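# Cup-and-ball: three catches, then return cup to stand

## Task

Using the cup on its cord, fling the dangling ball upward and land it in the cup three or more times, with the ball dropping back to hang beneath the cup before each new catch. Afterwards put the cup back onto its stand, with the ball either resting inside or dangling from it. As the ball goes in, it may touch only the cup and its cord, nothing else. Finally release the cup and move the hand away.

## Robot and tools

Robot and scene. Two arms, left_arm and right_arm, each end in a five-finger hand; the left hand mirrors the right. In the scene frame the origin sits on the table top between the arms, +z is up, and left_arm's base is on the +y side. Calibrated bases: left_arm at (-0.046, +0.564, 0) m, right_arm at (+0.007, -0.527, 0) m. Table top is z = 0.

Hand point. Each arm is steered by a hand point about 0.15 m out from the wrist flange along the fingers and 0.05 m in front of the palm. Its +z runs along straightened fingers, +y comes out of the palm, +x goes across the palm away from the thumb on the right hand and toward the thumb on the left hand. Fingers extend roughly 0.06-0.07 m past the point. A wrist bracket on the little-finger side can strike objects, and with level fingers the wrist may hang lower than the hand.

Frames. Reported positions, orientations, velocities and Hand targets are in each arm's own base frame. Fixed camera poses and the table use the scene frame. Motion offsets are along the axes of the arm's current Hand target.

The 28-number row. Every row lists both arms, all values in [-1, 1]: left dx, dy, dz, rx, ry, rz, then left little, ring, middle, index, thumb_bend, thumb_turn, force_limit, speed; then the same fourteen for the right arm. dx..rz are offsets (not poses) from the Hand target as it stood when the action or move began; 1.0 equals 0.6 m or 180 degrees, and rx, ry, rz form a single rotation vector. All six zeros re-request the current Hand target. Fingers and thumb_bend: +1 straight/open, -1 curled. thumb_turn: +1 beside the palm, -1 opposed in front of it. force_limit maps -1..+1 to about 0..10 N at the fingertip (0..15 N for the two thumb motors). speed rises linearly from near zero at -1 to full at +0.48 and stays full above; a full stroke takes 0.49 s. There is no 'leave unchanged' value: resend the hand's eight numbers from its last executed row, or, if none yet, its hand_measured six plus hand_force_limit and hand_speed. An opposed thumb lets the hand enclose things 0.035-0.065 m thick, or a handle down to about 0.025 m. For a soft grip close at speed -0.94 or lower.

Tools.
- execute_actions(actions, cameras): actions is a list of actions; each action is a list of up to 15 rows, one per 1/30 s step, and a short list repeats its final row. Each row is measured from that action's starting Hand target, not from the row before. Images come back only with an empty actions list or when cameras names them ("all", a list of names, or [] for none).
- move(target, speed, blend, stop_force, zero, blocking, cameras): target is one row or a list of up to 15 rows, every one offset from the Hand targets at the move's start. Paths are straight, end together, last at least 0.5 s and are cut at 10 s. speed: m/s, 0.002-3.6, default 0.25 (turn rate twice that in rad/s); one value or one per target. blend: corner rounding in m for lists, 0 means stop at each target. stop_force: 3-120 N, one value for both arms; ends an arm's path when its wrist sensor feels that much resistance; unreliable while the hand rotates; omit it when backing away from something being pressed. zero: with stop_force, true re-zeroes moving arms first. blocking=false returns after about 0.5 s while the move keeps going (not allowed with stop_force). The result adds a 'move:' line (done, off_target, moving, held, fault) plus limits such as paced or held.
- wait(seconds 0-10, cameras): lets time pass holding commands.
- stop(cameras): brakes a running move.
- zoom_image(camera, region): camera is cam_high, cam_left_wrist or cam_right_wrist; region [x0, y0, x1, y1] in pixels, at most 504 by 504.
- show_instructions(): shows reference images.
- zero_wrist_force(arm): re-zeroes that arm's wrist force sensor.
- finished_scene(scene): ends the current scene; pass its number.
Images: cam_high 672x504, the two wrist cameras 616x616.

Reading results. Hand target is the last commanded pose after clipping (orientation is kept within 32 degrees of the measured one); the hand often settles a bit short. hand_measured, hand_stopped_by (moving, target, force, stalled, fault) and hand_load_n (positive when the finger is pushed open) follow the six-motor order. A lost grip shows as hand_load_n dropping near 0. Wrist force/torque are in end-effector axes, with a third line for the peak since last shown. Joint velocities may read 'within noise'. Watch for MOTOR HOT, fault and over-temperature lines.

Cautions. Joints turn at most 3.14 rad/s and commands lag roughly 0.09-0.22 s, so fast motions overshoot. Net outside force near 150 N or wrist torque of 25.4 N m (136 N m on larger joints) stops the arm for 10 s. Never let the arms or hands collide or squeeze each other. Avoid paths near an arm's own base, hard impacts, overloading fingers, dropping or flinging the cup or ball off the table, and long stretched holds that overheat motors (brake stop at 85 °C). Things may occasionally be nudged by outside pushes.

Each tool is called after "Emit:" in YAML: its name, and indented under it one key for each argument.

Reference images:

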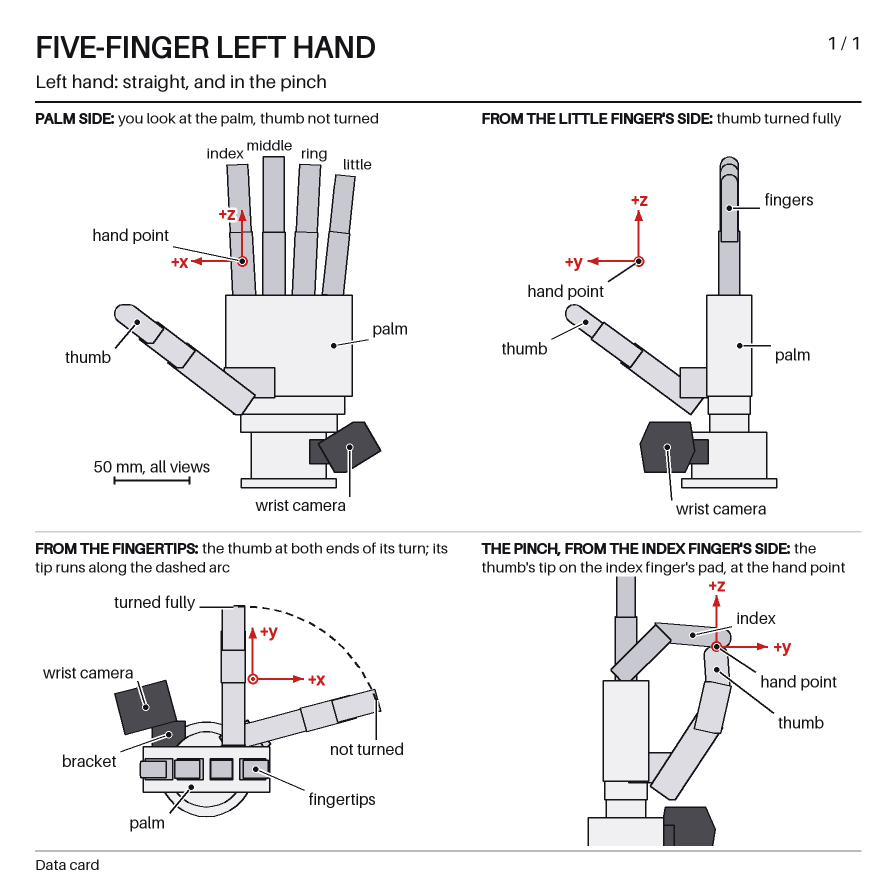

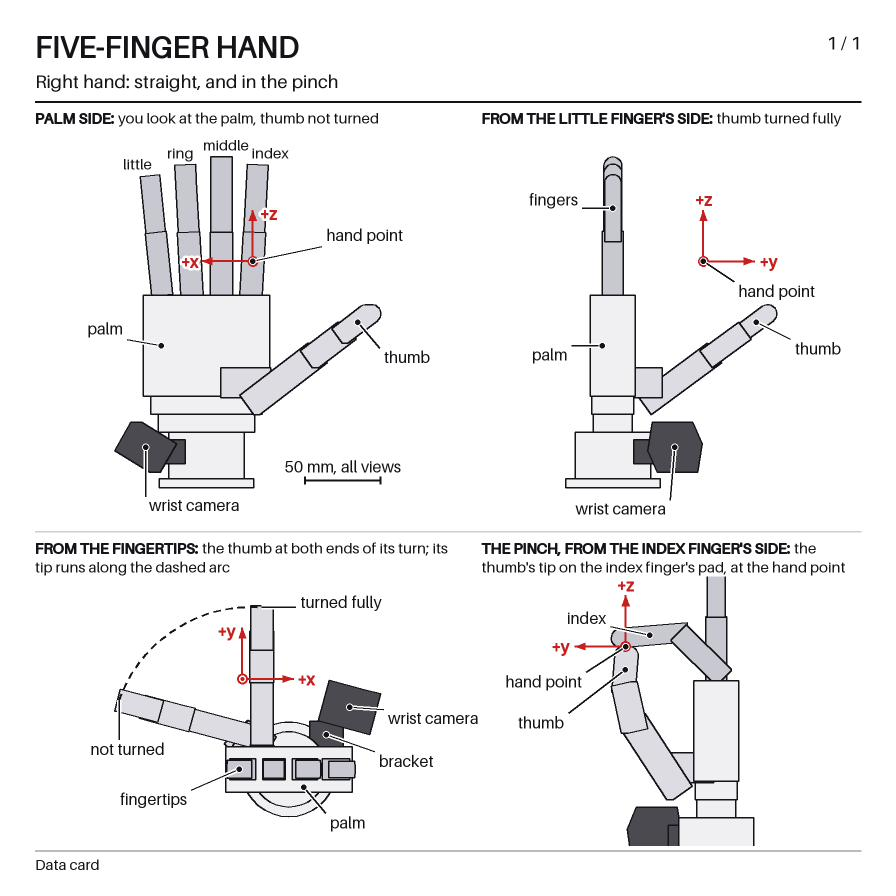

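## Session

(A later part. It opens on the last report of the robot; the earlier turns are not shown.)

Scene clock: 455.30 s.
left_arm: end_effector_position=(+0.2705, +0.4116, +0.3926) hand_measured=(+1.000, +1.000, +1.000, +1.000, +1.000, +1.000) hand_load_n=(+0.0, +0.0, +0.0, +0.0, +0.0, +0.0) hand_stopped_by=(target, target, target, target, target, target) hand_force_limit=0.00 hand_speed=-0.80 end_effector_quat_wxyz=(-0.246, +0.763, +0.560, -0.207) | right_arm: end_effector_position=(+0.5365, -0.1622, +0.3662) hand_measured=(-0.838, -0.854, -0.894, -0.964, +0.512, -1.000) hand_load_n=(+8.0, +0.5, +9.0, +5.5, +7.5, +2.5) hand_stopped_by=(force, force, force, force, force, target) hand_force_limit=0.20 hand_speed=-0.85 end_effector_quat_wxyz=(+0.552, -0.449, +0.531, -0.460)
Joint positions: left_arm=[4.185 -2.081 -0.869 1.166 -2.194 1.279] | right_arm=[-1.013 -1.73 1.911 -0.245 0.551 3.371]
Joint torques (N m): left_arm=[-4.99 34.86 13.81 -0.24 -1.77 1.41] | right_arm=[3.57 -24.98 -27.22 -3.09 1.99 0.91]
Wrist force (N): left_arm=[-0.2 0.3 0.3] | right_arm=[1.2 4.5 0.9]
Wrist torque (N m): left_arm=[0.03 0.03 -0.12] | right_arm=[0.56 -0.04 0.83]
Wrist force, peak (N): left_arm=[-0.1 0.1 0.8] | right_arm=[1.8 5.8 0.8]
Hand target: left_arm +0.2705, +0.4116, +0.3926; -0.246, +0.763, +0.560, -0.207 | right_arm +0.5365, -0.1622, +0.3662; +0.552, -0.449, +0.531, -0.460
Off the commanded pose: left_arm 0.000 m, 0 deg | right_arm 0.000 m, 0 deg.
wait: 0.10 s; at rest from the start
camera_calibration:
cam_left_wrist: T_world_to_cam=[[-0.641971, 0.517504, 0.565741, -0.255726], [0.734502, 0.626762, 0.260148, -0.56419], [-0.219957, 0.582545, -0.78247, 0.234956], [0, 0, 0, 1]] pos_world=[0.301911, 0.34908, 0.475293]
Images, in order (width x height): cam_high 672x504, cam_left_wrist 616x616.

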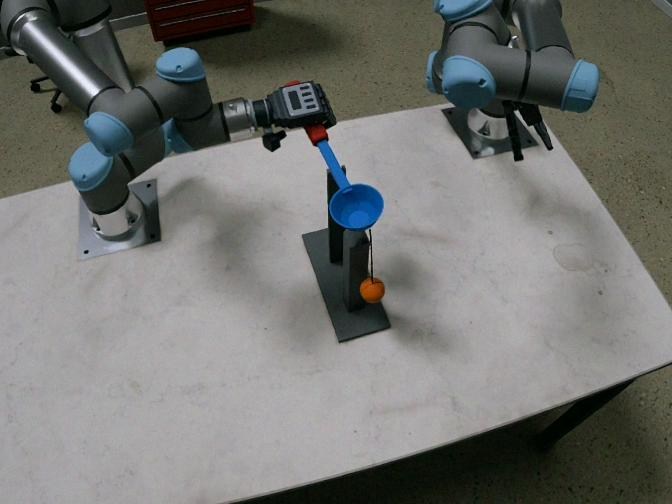

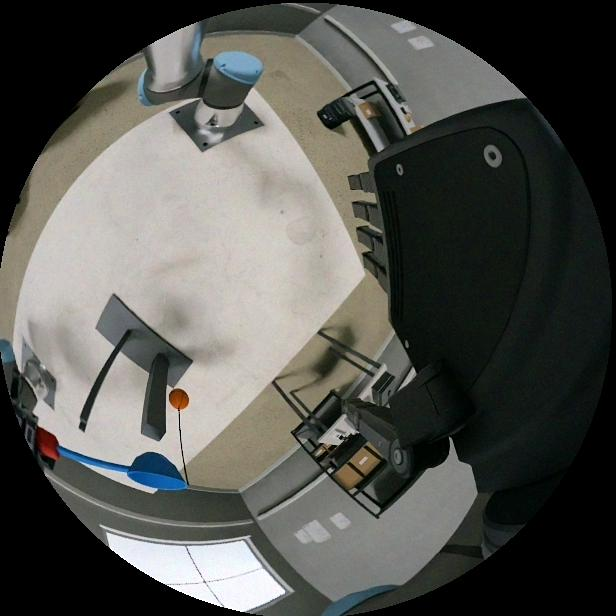

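Emit:
move:
  target: [0,0,0,0,0,0,1,1,1,1,1,1,0,-0.8,0.0047,0.0008,0.0465,0.0052,0.0295,-0.001,-1,-1,-0.99,-1,-0.98,-1,0.2,-0.85]
  speed: 0.05
  cameras: ["cam_left_wrist","cam_high"]

Emit:
zoom_image:
  camera: "cam_left_wrist"
  region: [20, 380, 220, 520]

Emit:
zoom_image:
  camera: "cam_high"
  region: [260, 70, 420, 320]

Scene clock: 491.33 s.
left_arm: end_effector_position=(+0.2705, +0.4116, +0.3926) hand_measured=(+1.000, +1.000, +1.000, +1.000, +1.000, +1.000) hand_load_n=(+0.0, +0.0, +0.0, +0.0, +0.0, +0.0) hand_stopped_by=(target, target, target, target, target, target) hand_force_limit=0.00 hand_speed=-0.80 end_effector_quat_wxyz=(-0.246, +0.763, +0.560, -0.207) | right_arm: end_effector_position=(+0.5645, -0.1647, +0.3662) hand_measured=(-0.838, -0.854, -0.894, -0.964, +0.512, -1.000) hand_load_n=(+8.0, +0.5, +9.0, +5.5, +7.0, +2.0) hand_stopped_by=(force, force, force, force, force, target) hand_force_limit=0.20 hand_speed=-0.85 end_effector_quat_wxyz=(+0.530, -0.423, +0.552, -0.485)
Joint positions: left_arm=[4.185 -2.081 -0.869 1.166 -2.194 1.279] | right_arm=[-0.914 -1.702 1.888 -0.234 0.744 3.353]
Joint torques (N m): left_arm=[-3.84 33.62 13.96 -0.32 -1.58 1.41] | right_arm=[-6.32 -29.31 -17.1 -1.26 -1.69 0.05]
Wrist force (N): left_arm=[-0.3 0.0 0.3] | right_arm=[1.4 4.4 0.8]
Wrist torque (N m): left_arm=[-0.02 0.04 -0.12] | right_arm=[0.57 -0.07 0.85]
Wrist force, peak (N): left_arm=[-0.3 0.3 0.7] | right_arm=[1.8 5.8 1.0]
Hand target: left_arm +0.2705, +0.4116, +0.3926; -0.246, +0.763, +0.560, -0.207 | right_arm +0.5644, -0.1647, +0.3662; +0.530, -0.423, +0.552, -0.485
Off the commanded pose: left_arm 0.000 m, 0 deg | right_arm 0.000 m, 0 deg.
move: done
camera_calibration:
cam_left_wrist: T_world_to_cam=[[-0.641971, 0.517504, 0.565741, -0.255726], [0.734502, 0.626762, 0.260148, -0.56419], [-0.219957, 0.582545, -0.78247, 0.234956], [0, 0, 0, 1]] pos_world=[0.301911, 0.34908, 0.475293]
Images, in order (width x height): cam_high 672x504, cam_left_wrist 616x616.

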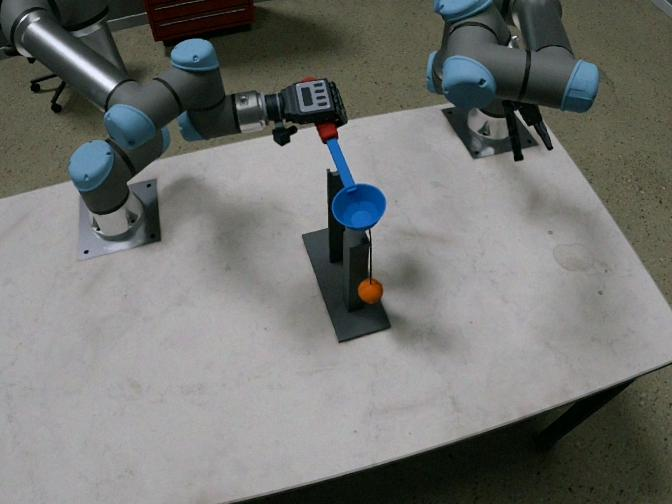

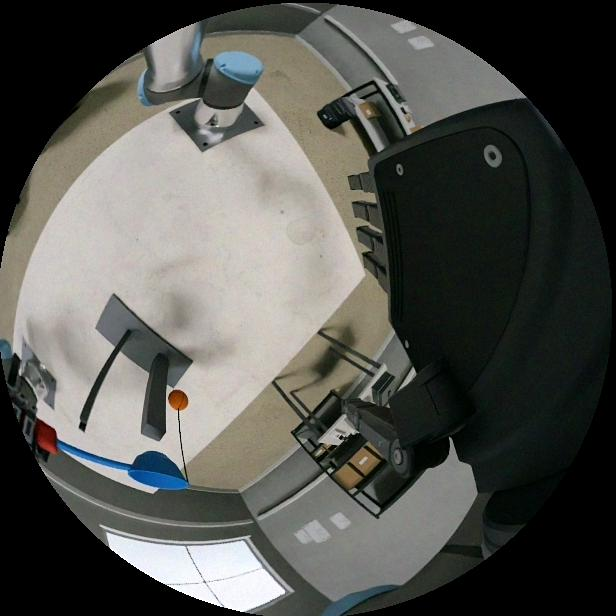

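Scaled by 2.520 from the camera's 616x616 image, which has a finer 880x880 frame.

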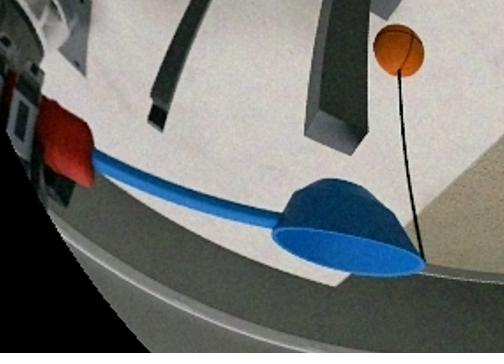

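Scaled by 2.016 from the camera's 672x504 image, which has a finer 960x720 frame.

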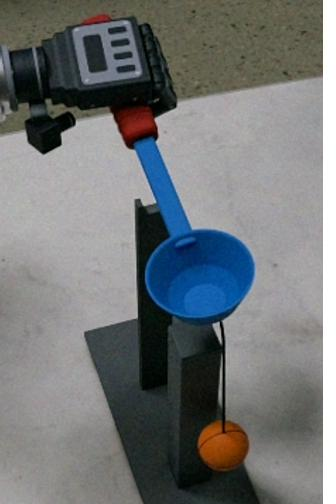

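Emit:
move:
  target:
    - [0,0,0,0,0,0,1,1,1,1,1,1,0,-0.8,-0.0507,-0.2853,0.0095,0,0,0,-1,-1,-0.99,-1,-0.98,-1,0.2,-0.85]
    - [0,0,0,0,0,0,1,1,1,1,1,1,0,-0.8,0.1228,-0.3162,0.0092,0.0214,0.1202,-0.004,-1,-1,-0.99,-1,-0.98,-1,0.2,-0.85]
  speed: 0.12
  blend: [0.04, 0]
  cameras: ["all"]

Emit:
zoom_image:
  camera: "cam_left_wrist"
  region: [20, 380, 320, 616]

Emit:
zoom_image:
  camera: "cam_high"
  region: [220, 20, 460, 320]

Scene clock: 512.93 s.
left_arm: end_effector_position=(+0.2705, +0.4116, +0.3926) hand_measured=(+1.000, +1.000, +1.000, +1.000, +1.000, +1.000) hand_load_n=(+0.0, +0.0, +0.0, +0.0, +0.0, +0.0) hand_stopped_by=(target, target, target, target, target, target) hand_force_limit=0.00 hand_speed=-0.80 end_effector_quat_wxyz=(-0.246, +0.763, +0.560, -0.207) | right_arm: end_effector_position=(+0.5551, -0.2699, +0.5402) hand_measured=(-0.838, -0.854, -0.894, -0.964, +0.512, -1.000) hand_load_n=(+7.5, +0.5, +9.0, +5.5, +7.0, +2.5) hand_stopped_by=(force, force, force, force, force, target) hand_force_limit=0.20 hand_speed=-0.85 end_effector_quat_wxyz=(+0.428, -0.310, +0.622, -0.577)
Joint positions: left_arm=[4.185 -2.081 -0.869 1.166 -2.194 1.279] | right_arm=[-0.924 -1.669 1.411 0.221 1.117 3.333]
Joint torques (N m): left_arm=[-2.89 34.1 13.76 -0.33 -1.71 1.5] | right_arm=[-1.51 -31.66 -17.95 -1.05 -1.33 -0.68]
Wrist force (N): left_arm=[-0.1 0.2 0.3] | right_arm=[1.2 4.5 0.6]
Wrist torque (N m): left_arm=[0.00 0.01 -0.11] | right_arm=[0.60 -0.03 0.84]
Wrist force, peak (N): left_arm=[-0.4 0.2 0.7] | right_arm=[2.1 7.2 0.7]
Hand target: left_arm +0.2705, +0.4116, +0.3926; -0.246, +0.763, +0.560, -0.207 | right_arm +0.5551, -0.2699, +0.5402; +0.428, -0.310, +0.622, -0.577
Off the commanded pose: left_arm 0.000 m, 0 deg | right_arm 0.000 m, 0 deg.
move: done
camera_calibration:
cam_left_wrist: T_world_to_cam=[[-0.641971, 0.517504, 0.565741, -0.255726], [0.734502, 0.626762, 0.260148, -0.56419], [-0.219957, 0.582545, -0.78247, 0.234956], [0, 0, 0, 1]] pos_world=[0.301911, 0.34908, 0.475293]
cam_right_wrist: T_world_to_cam=[[-0.0107049, -0.095769, -0.995346, 0.516876], [-0.0395235, 0.994666, -0.0952785, 0.350898], [0.999161, 0.0383196, -0.014433, -0.418759], [0, 0, 0, 1]] pos_world=[0.43781, -0.283479, 0.541859]

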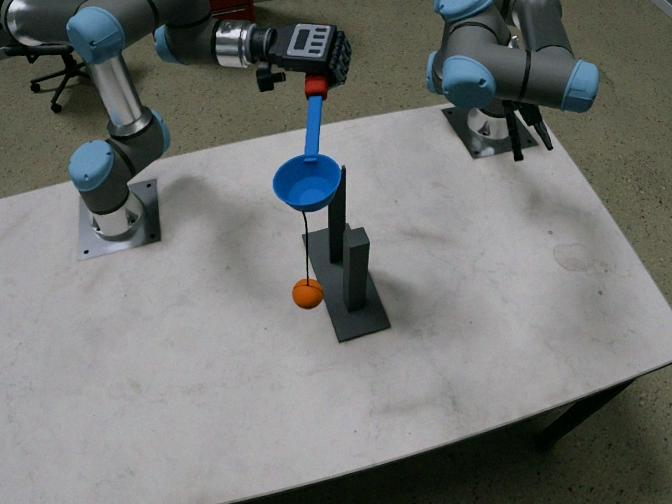

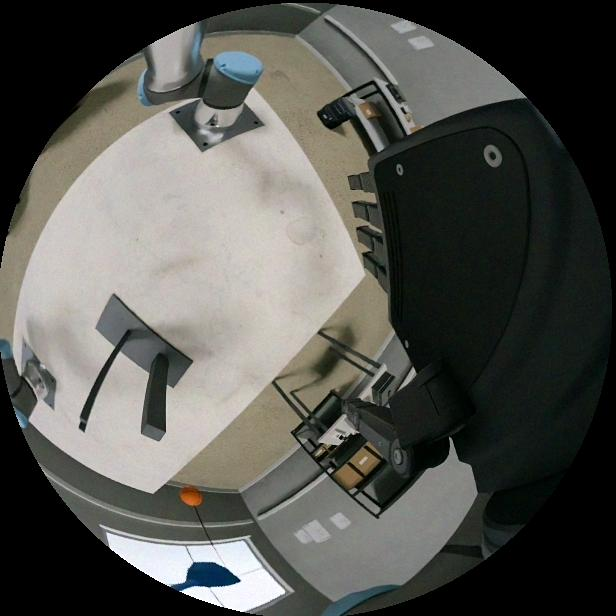

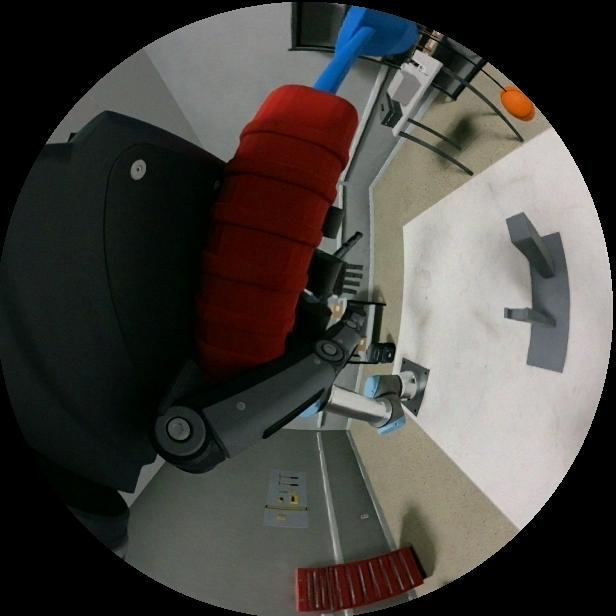

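Scaled by 1.680 from the camera's 616x616 image, which has a finer 880x880 frame.

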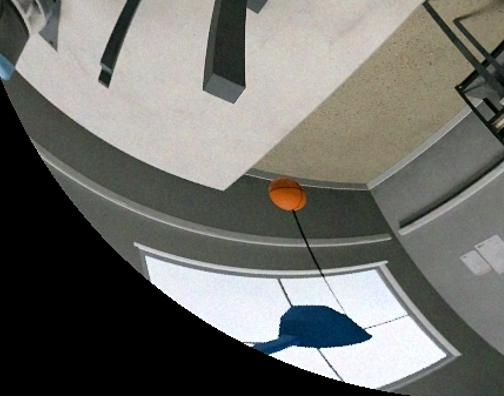

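Scaled by 1.680 from the camera's 672x504 image, which has a finer 960x720 frame.

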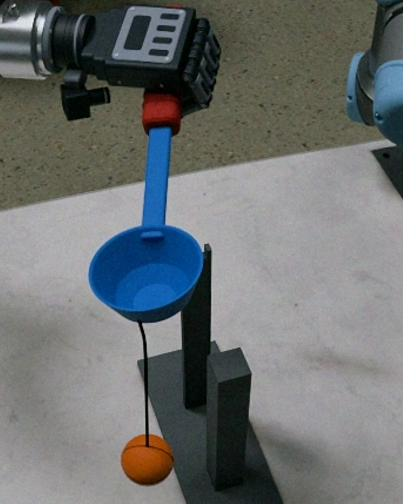

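Emit:
wait:
  seconds: 0
  cameras: ["cam_high"]

Emit:
zoom_image:
  camera: "cam_high"
  region: [240, 120, 380, 320]

Scene clock: 549.23 s.
left_arm: end_effector_position=(+0.2705, +0.4116, +0.3926) hand_measured=(+1.000, +1.000, +1.000, +1.000, +1.000, +1.000) hand_load_n=(+0.0, +0.0, +0.0, +0.0, +0.0, +0.0) hand_stopped_by=(target, target, target, target, target, target) hand_force_limit=0.00 hand_speed=-0.80 end_effector_quat_wxyz=(-0.246, +0.763, +0.560, -0.207) | right_arm: end_effector_position=(+0.5551, -0.2699, +0.5402) hand_measured=(-0.838, -0.854, -0.894, -0.964, +0.512, -1.000) hand_load_n=(+7.5, +0.5, +9.5, +5.5, +7.0, +2.0) hand_stopped_by=(force, force, force, force, force, target) hand_force_limit=0.20 hand_speed=-0.85 end_effector_quat_wxyz=(+0.428, -0.310, +0.622, -0.577)
Joint positions: left_arm=[4.185 -2.081 -0.869 1.166 -2.194 1.279] | right_arm=[-0.924 -1.669 1.411 0.221 1.117 3.333]
Joint torques (N m): left_arm=[-1.88 34.52 13.2 -0.3 -1.72 1.46] | right_arm=[-7.27 -30.3 -18.64 -3.08 2.12 0.82]
Wrist force (N): left_arm=[-0.2 0.3 0.4] | right_arm=[1.4 4.6 1.2]
Wrist torque (N m): left_arm=[0.01 0.02 -0.12] | right_arm=[0.49 -0.07 0.83]
Wrist force, peak (N): left_arm=[-0.1 0.2 0.8] | right_arm=[2.0 5.7 1.1]
Hand target: left_arm +0.2705, +0.4116, +0.3926; -0.246, +0.763, +0.560, -0.207 | right_arm +0.5551, -0.2699, +0.5402; +0.428, -0.310, +0.622, -0.577
Off the commanded pose: left_arm 0.000 m, 0 deg | right_arm 0.000 m, 0 deg.
Images, in order (width x height): cam_high 672x504.

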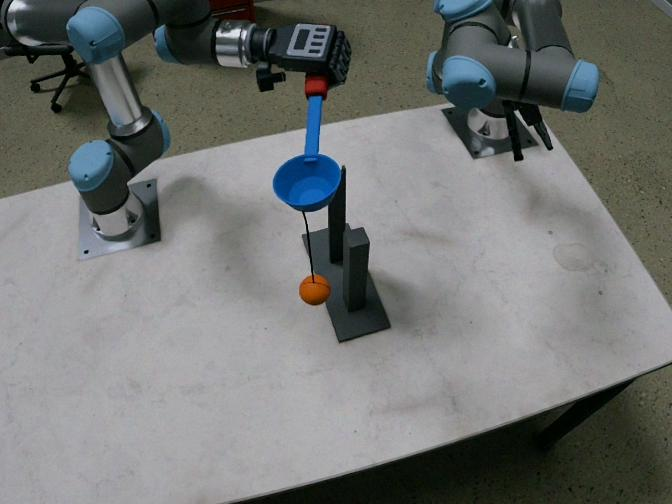

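Scaled by 2.520 from the camera's 672x504 image, which has a finer 960x720 frame.

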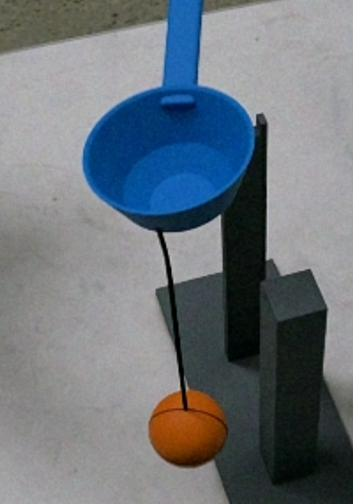

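Emit:
wait:
  seconds: 10
  cameras: ["cam_high"]

Emit:
zoom_image:
  camera: "cam_high"
  region: [260, 180, 360, 320]

Emit:
wait:
  seconds: 0.22
  cameras: ["cam_high"]

Emit:
zoom_image:
  camera: "cam_high"
  region: [260, 180, 360, 320]

Emit:
wait:
  seconds: 0.22
  cameras: ["cam_high"]

Emit:
zoom_image:
  camera: "cam_high"
  region: [260, 180, 360, 320]

Scene clock: 569.60 s.
left_arm: end_effector_position=(+0.2705, +0.4116, +0.3926) hand_measured=(+1.000, +1.000, +1.000, +1.000, +1.000, +1.000) hand_load_n=(+0.0, +0.0, +0.0, +0.0, +0.0, +0.0) hand_stopped_by=(target, target, target, target, target, target) hand_force_limit=0.00 hand_speed=-0.80 end_effector_quat_wxyz=(-0.246, +0.763, +0.560, -0.207) | right_arm: end_effector_position=(+0.5551, -0.2699, +0.5402) hand_measured=(-0.838, -0.854, -0.894, -0.964, +0.512, -1.000) hand_load_n=(+7.5, +0.5, +9.0, +5.5, +7.0, +2.0) hand_stopped_by=(force, force, force, force, force, target) hand_force_limit=0.20 hand_speed=-0.85 end_effector_quat_wxyz=(+0.428, -0.310, +0.622, -0.577)
Joint positions: left_arm=[4.185 -2.081 -0.869 1.166 -2.194 1.279] | right_arm=[-0.924 -1.669 1.411 0.221 1.117 3.333]
Joint torques (N m): left_arm=[-0.57 34.28 13.8 -0.36 -1.63 1.33] | right_arm=[-7.93 -30.88 -18.72 -3.18 1.99 0.46]
Wrist force (N): left_arm=[-0.2 0.3 0.5] | right_arm=[1.4 4.1 0.8]
Wrist torque (N m): left_arm=[0.01 0.04 -0.13] | right_arm=[0.53 -0.08 0.84]
Wrist force, peak (N): left_arm=[-0.2 0.2 0.8] | right_arm=[1.6 5.6 1.0]
Hand target: left_arm +0.2705, +0.4116, +0.3926; -0.246, +0.763, +0.560, -0.207 | right_arm +0.5551, -0.2699, +0.5402; +0.428, -0.310, +0.622, -0.577
Off the commanded pose: left_arm 0.000 m, 0 deg | right_arm 0.000 m, 0 deg.
wait: 10.00 s; at rest from the start
Images, in order (width x height): cam_high 672x504.

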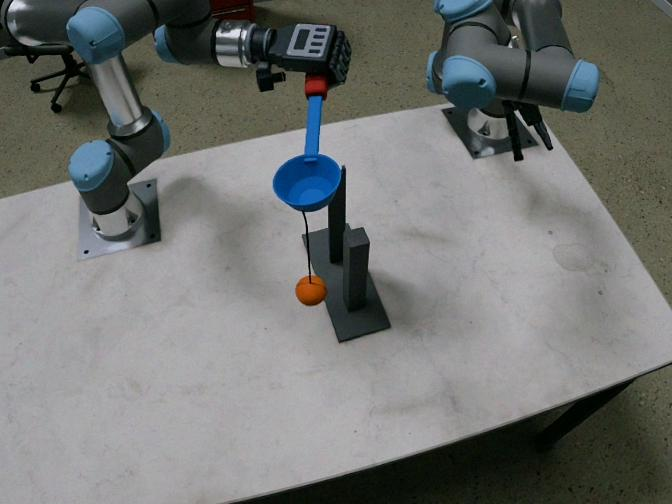

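Scaled by 3.600 from the camera's 672x504 image, which has a finer 960x720 frame.

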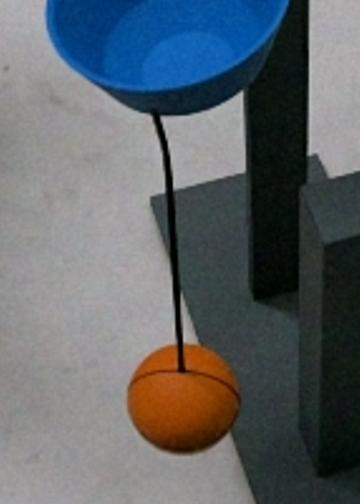

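Scene clock: 569.83 s.
left_arm: end_effector_position=(+0.2705, +0.4116, +0.3926) hand_measured=(+1.000, +1.000, +1.000, +1.000, +1.000, +1.000) hand_load_n=(+0.0, +0.0, +0.0, +0.0, +0.0, -0.5) hand_stopped_by=(target, target, target, target, target, target) hand_force_limit=0.00 hand_speed=-0.80 end_effector_quat_wxyz=(-0.246, +0.763, +0.560, -0.207) | right_arm: end_effector_position=(+0.5551, -0.2699, +0.5402) hand_measured=(-0.838, -0.854, -0.894, -0.964, +0.512, -1.000) hand_load_n=(+7.5, +0.5, +9.0, +5.5, +7.0, +2.0) hand_stopped_by=(force, force, force, force, force, target) hand_force_limit=0.20 hand_speed=-0.85 end_effector_quat_wxyz=(+0.428, -0.310, +0.622, -0.577)
Joint positions: left_arm=[4.185 -2.081 -0.869 1.166 -2.194 1.279] | right_arm=[-0.924 -1.669 1.411 0.221 1.117 3.333]
Joint torques (N m): left_arm=[-1.12 33.95 13.55 -0.32 -1.74 1.38] | right_arm=[-8.07 -31.05 -18.98 -3.16 1.96 0.32]
Wrist force (N): left_arm=[0.0 0.2 0.5] | right_arm=[1.5 4.7 0.8]
Wrist torque (N m): left_arm=[0.00 0.02 -0.11] | right_arm=[0.55 -0.06 0.84]
Wrist force, peak (N): left_arm=[-0.1 0.2 0.6] | right_arm=[2.0 5.3 0.8]
Hand target: left_arm +0.2705, +0.4116, +0.3926; -0.246, +0.763, +0.560, -0.207 | right_arm +0.5551, -0.2699, +0.5402; +0.428, -0.310, +0.622, -0.577
Off the commanded pose: left_arm 0.000 m, 0 deg | right_arm 0.000 m, 0 deg.
wait: 0.23 s; at rest by 0.17 s
Images, in order (width x height): cam_high 672x504.

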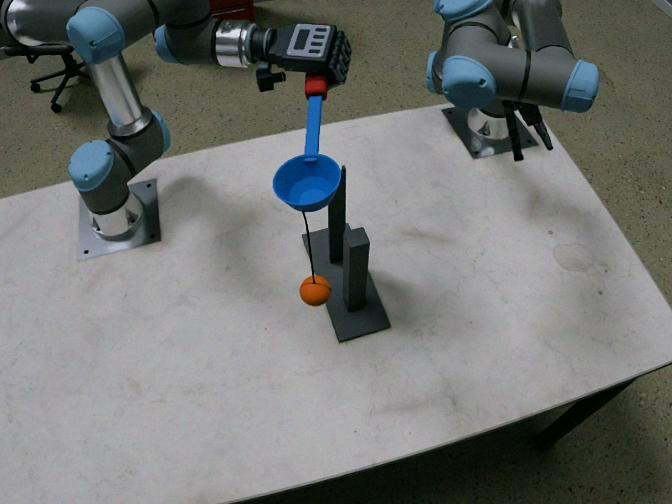

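Scaled by 3.600 from the camera's 672x504 image, which has a finer 960x720 frame.

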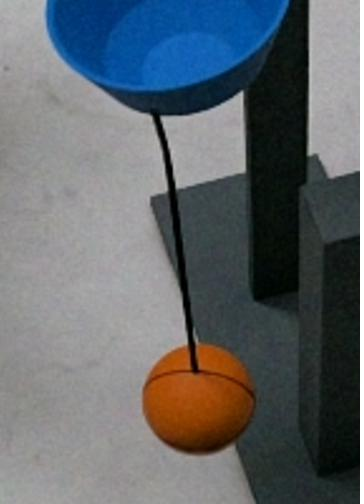

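Scene clock: 570.07 s.
left_arm: end_effector_position=(+0.2705, +0.4116, +0.3926) hand_measured=(+1.000, +1.000, +1.000, +1.000, +1.000, +1.000) hand_load_n=(+0.0, +0.0, +0.0, -0.5, +0.0, -0.5) hand_stopped_by=(target, target, target, target, target, target) hand_force_limit=0.00 hand_speed=-0.80 end_effector_quat_wxyz=(-0.246, +0.763, +0.560, -0.207) | right_arm: end_effector_position=(+0.5551, -0.2699, +0.5402) hand_measured=(-0.838, -0.854, -0.894, -0.964, +0.512, -1.000) hand_load_n=(+8.0, +1.0, +9.0, +5.5, +7.0, +2.5) hand_stopped_by=(force, force, force, force, force, target) hand_force_limit=0.20 hand_speed=-0.85 end_effector_quat_wxyz=(+0.428, -0.310, +0.622, -0.577)
Joint positions: left_arm=[4.185 -2.081 -0.869 1.166 -2.194 1.279] | right_arm=[-0.924 -1.669 1.411 0.221 1.117 3.333]
Joint torques (N m): left_arm=[-1.03 34.01 13.51 -0.38 -1.78 1.35] | right_arm=[-7.88 -31.01 -19.12 -3.13 1.99 0.41]
Wrist force (N): left_arm=[-0.2 0.1 0.5] | right_arm=[1.6 5.4 0.7]
Wrist torque (N m): left_arm=[-0.03 0.05 -0.11] | right_arm=[0.60 -0.04 0.84]
Wrist force, peak (N): left_arm=[-0.3 0.4 0.5] | right_arm=[1.6 5.4 0.7]
Hand target: left_arm +0.2705, +0.4116, +0.3926; -0.246, +0.763, +0.560, -0.207 | right_arm +0.5551, -0.2699, +0.5402; +0.428, -0.310, +0.622, -0.577
Off the commanded pose: left_arm 0.000 m, 0 deg | right_arm 0.000 m, 0 deg.
wait: 0.23 s; at rest by 0.17 s
Images, in order (width x height): cam_high 672x504.

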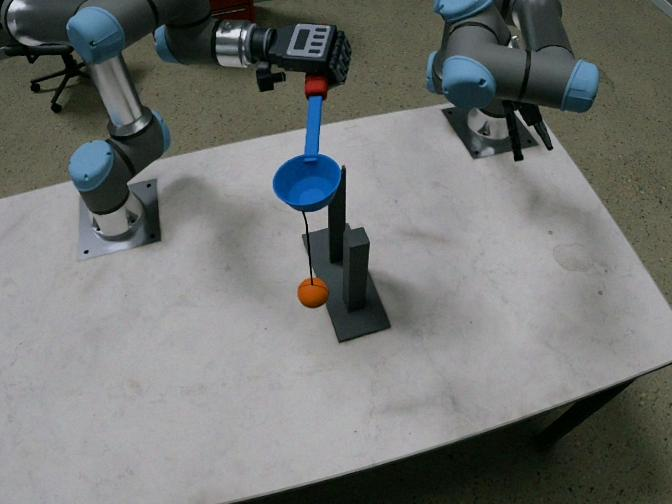

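Scaled by 3.600 from the camera's 672x504 image, which has a finer 960x720 frame.

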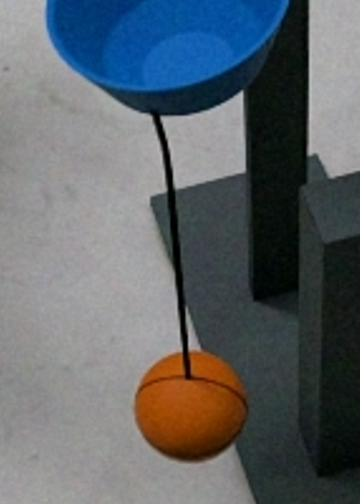

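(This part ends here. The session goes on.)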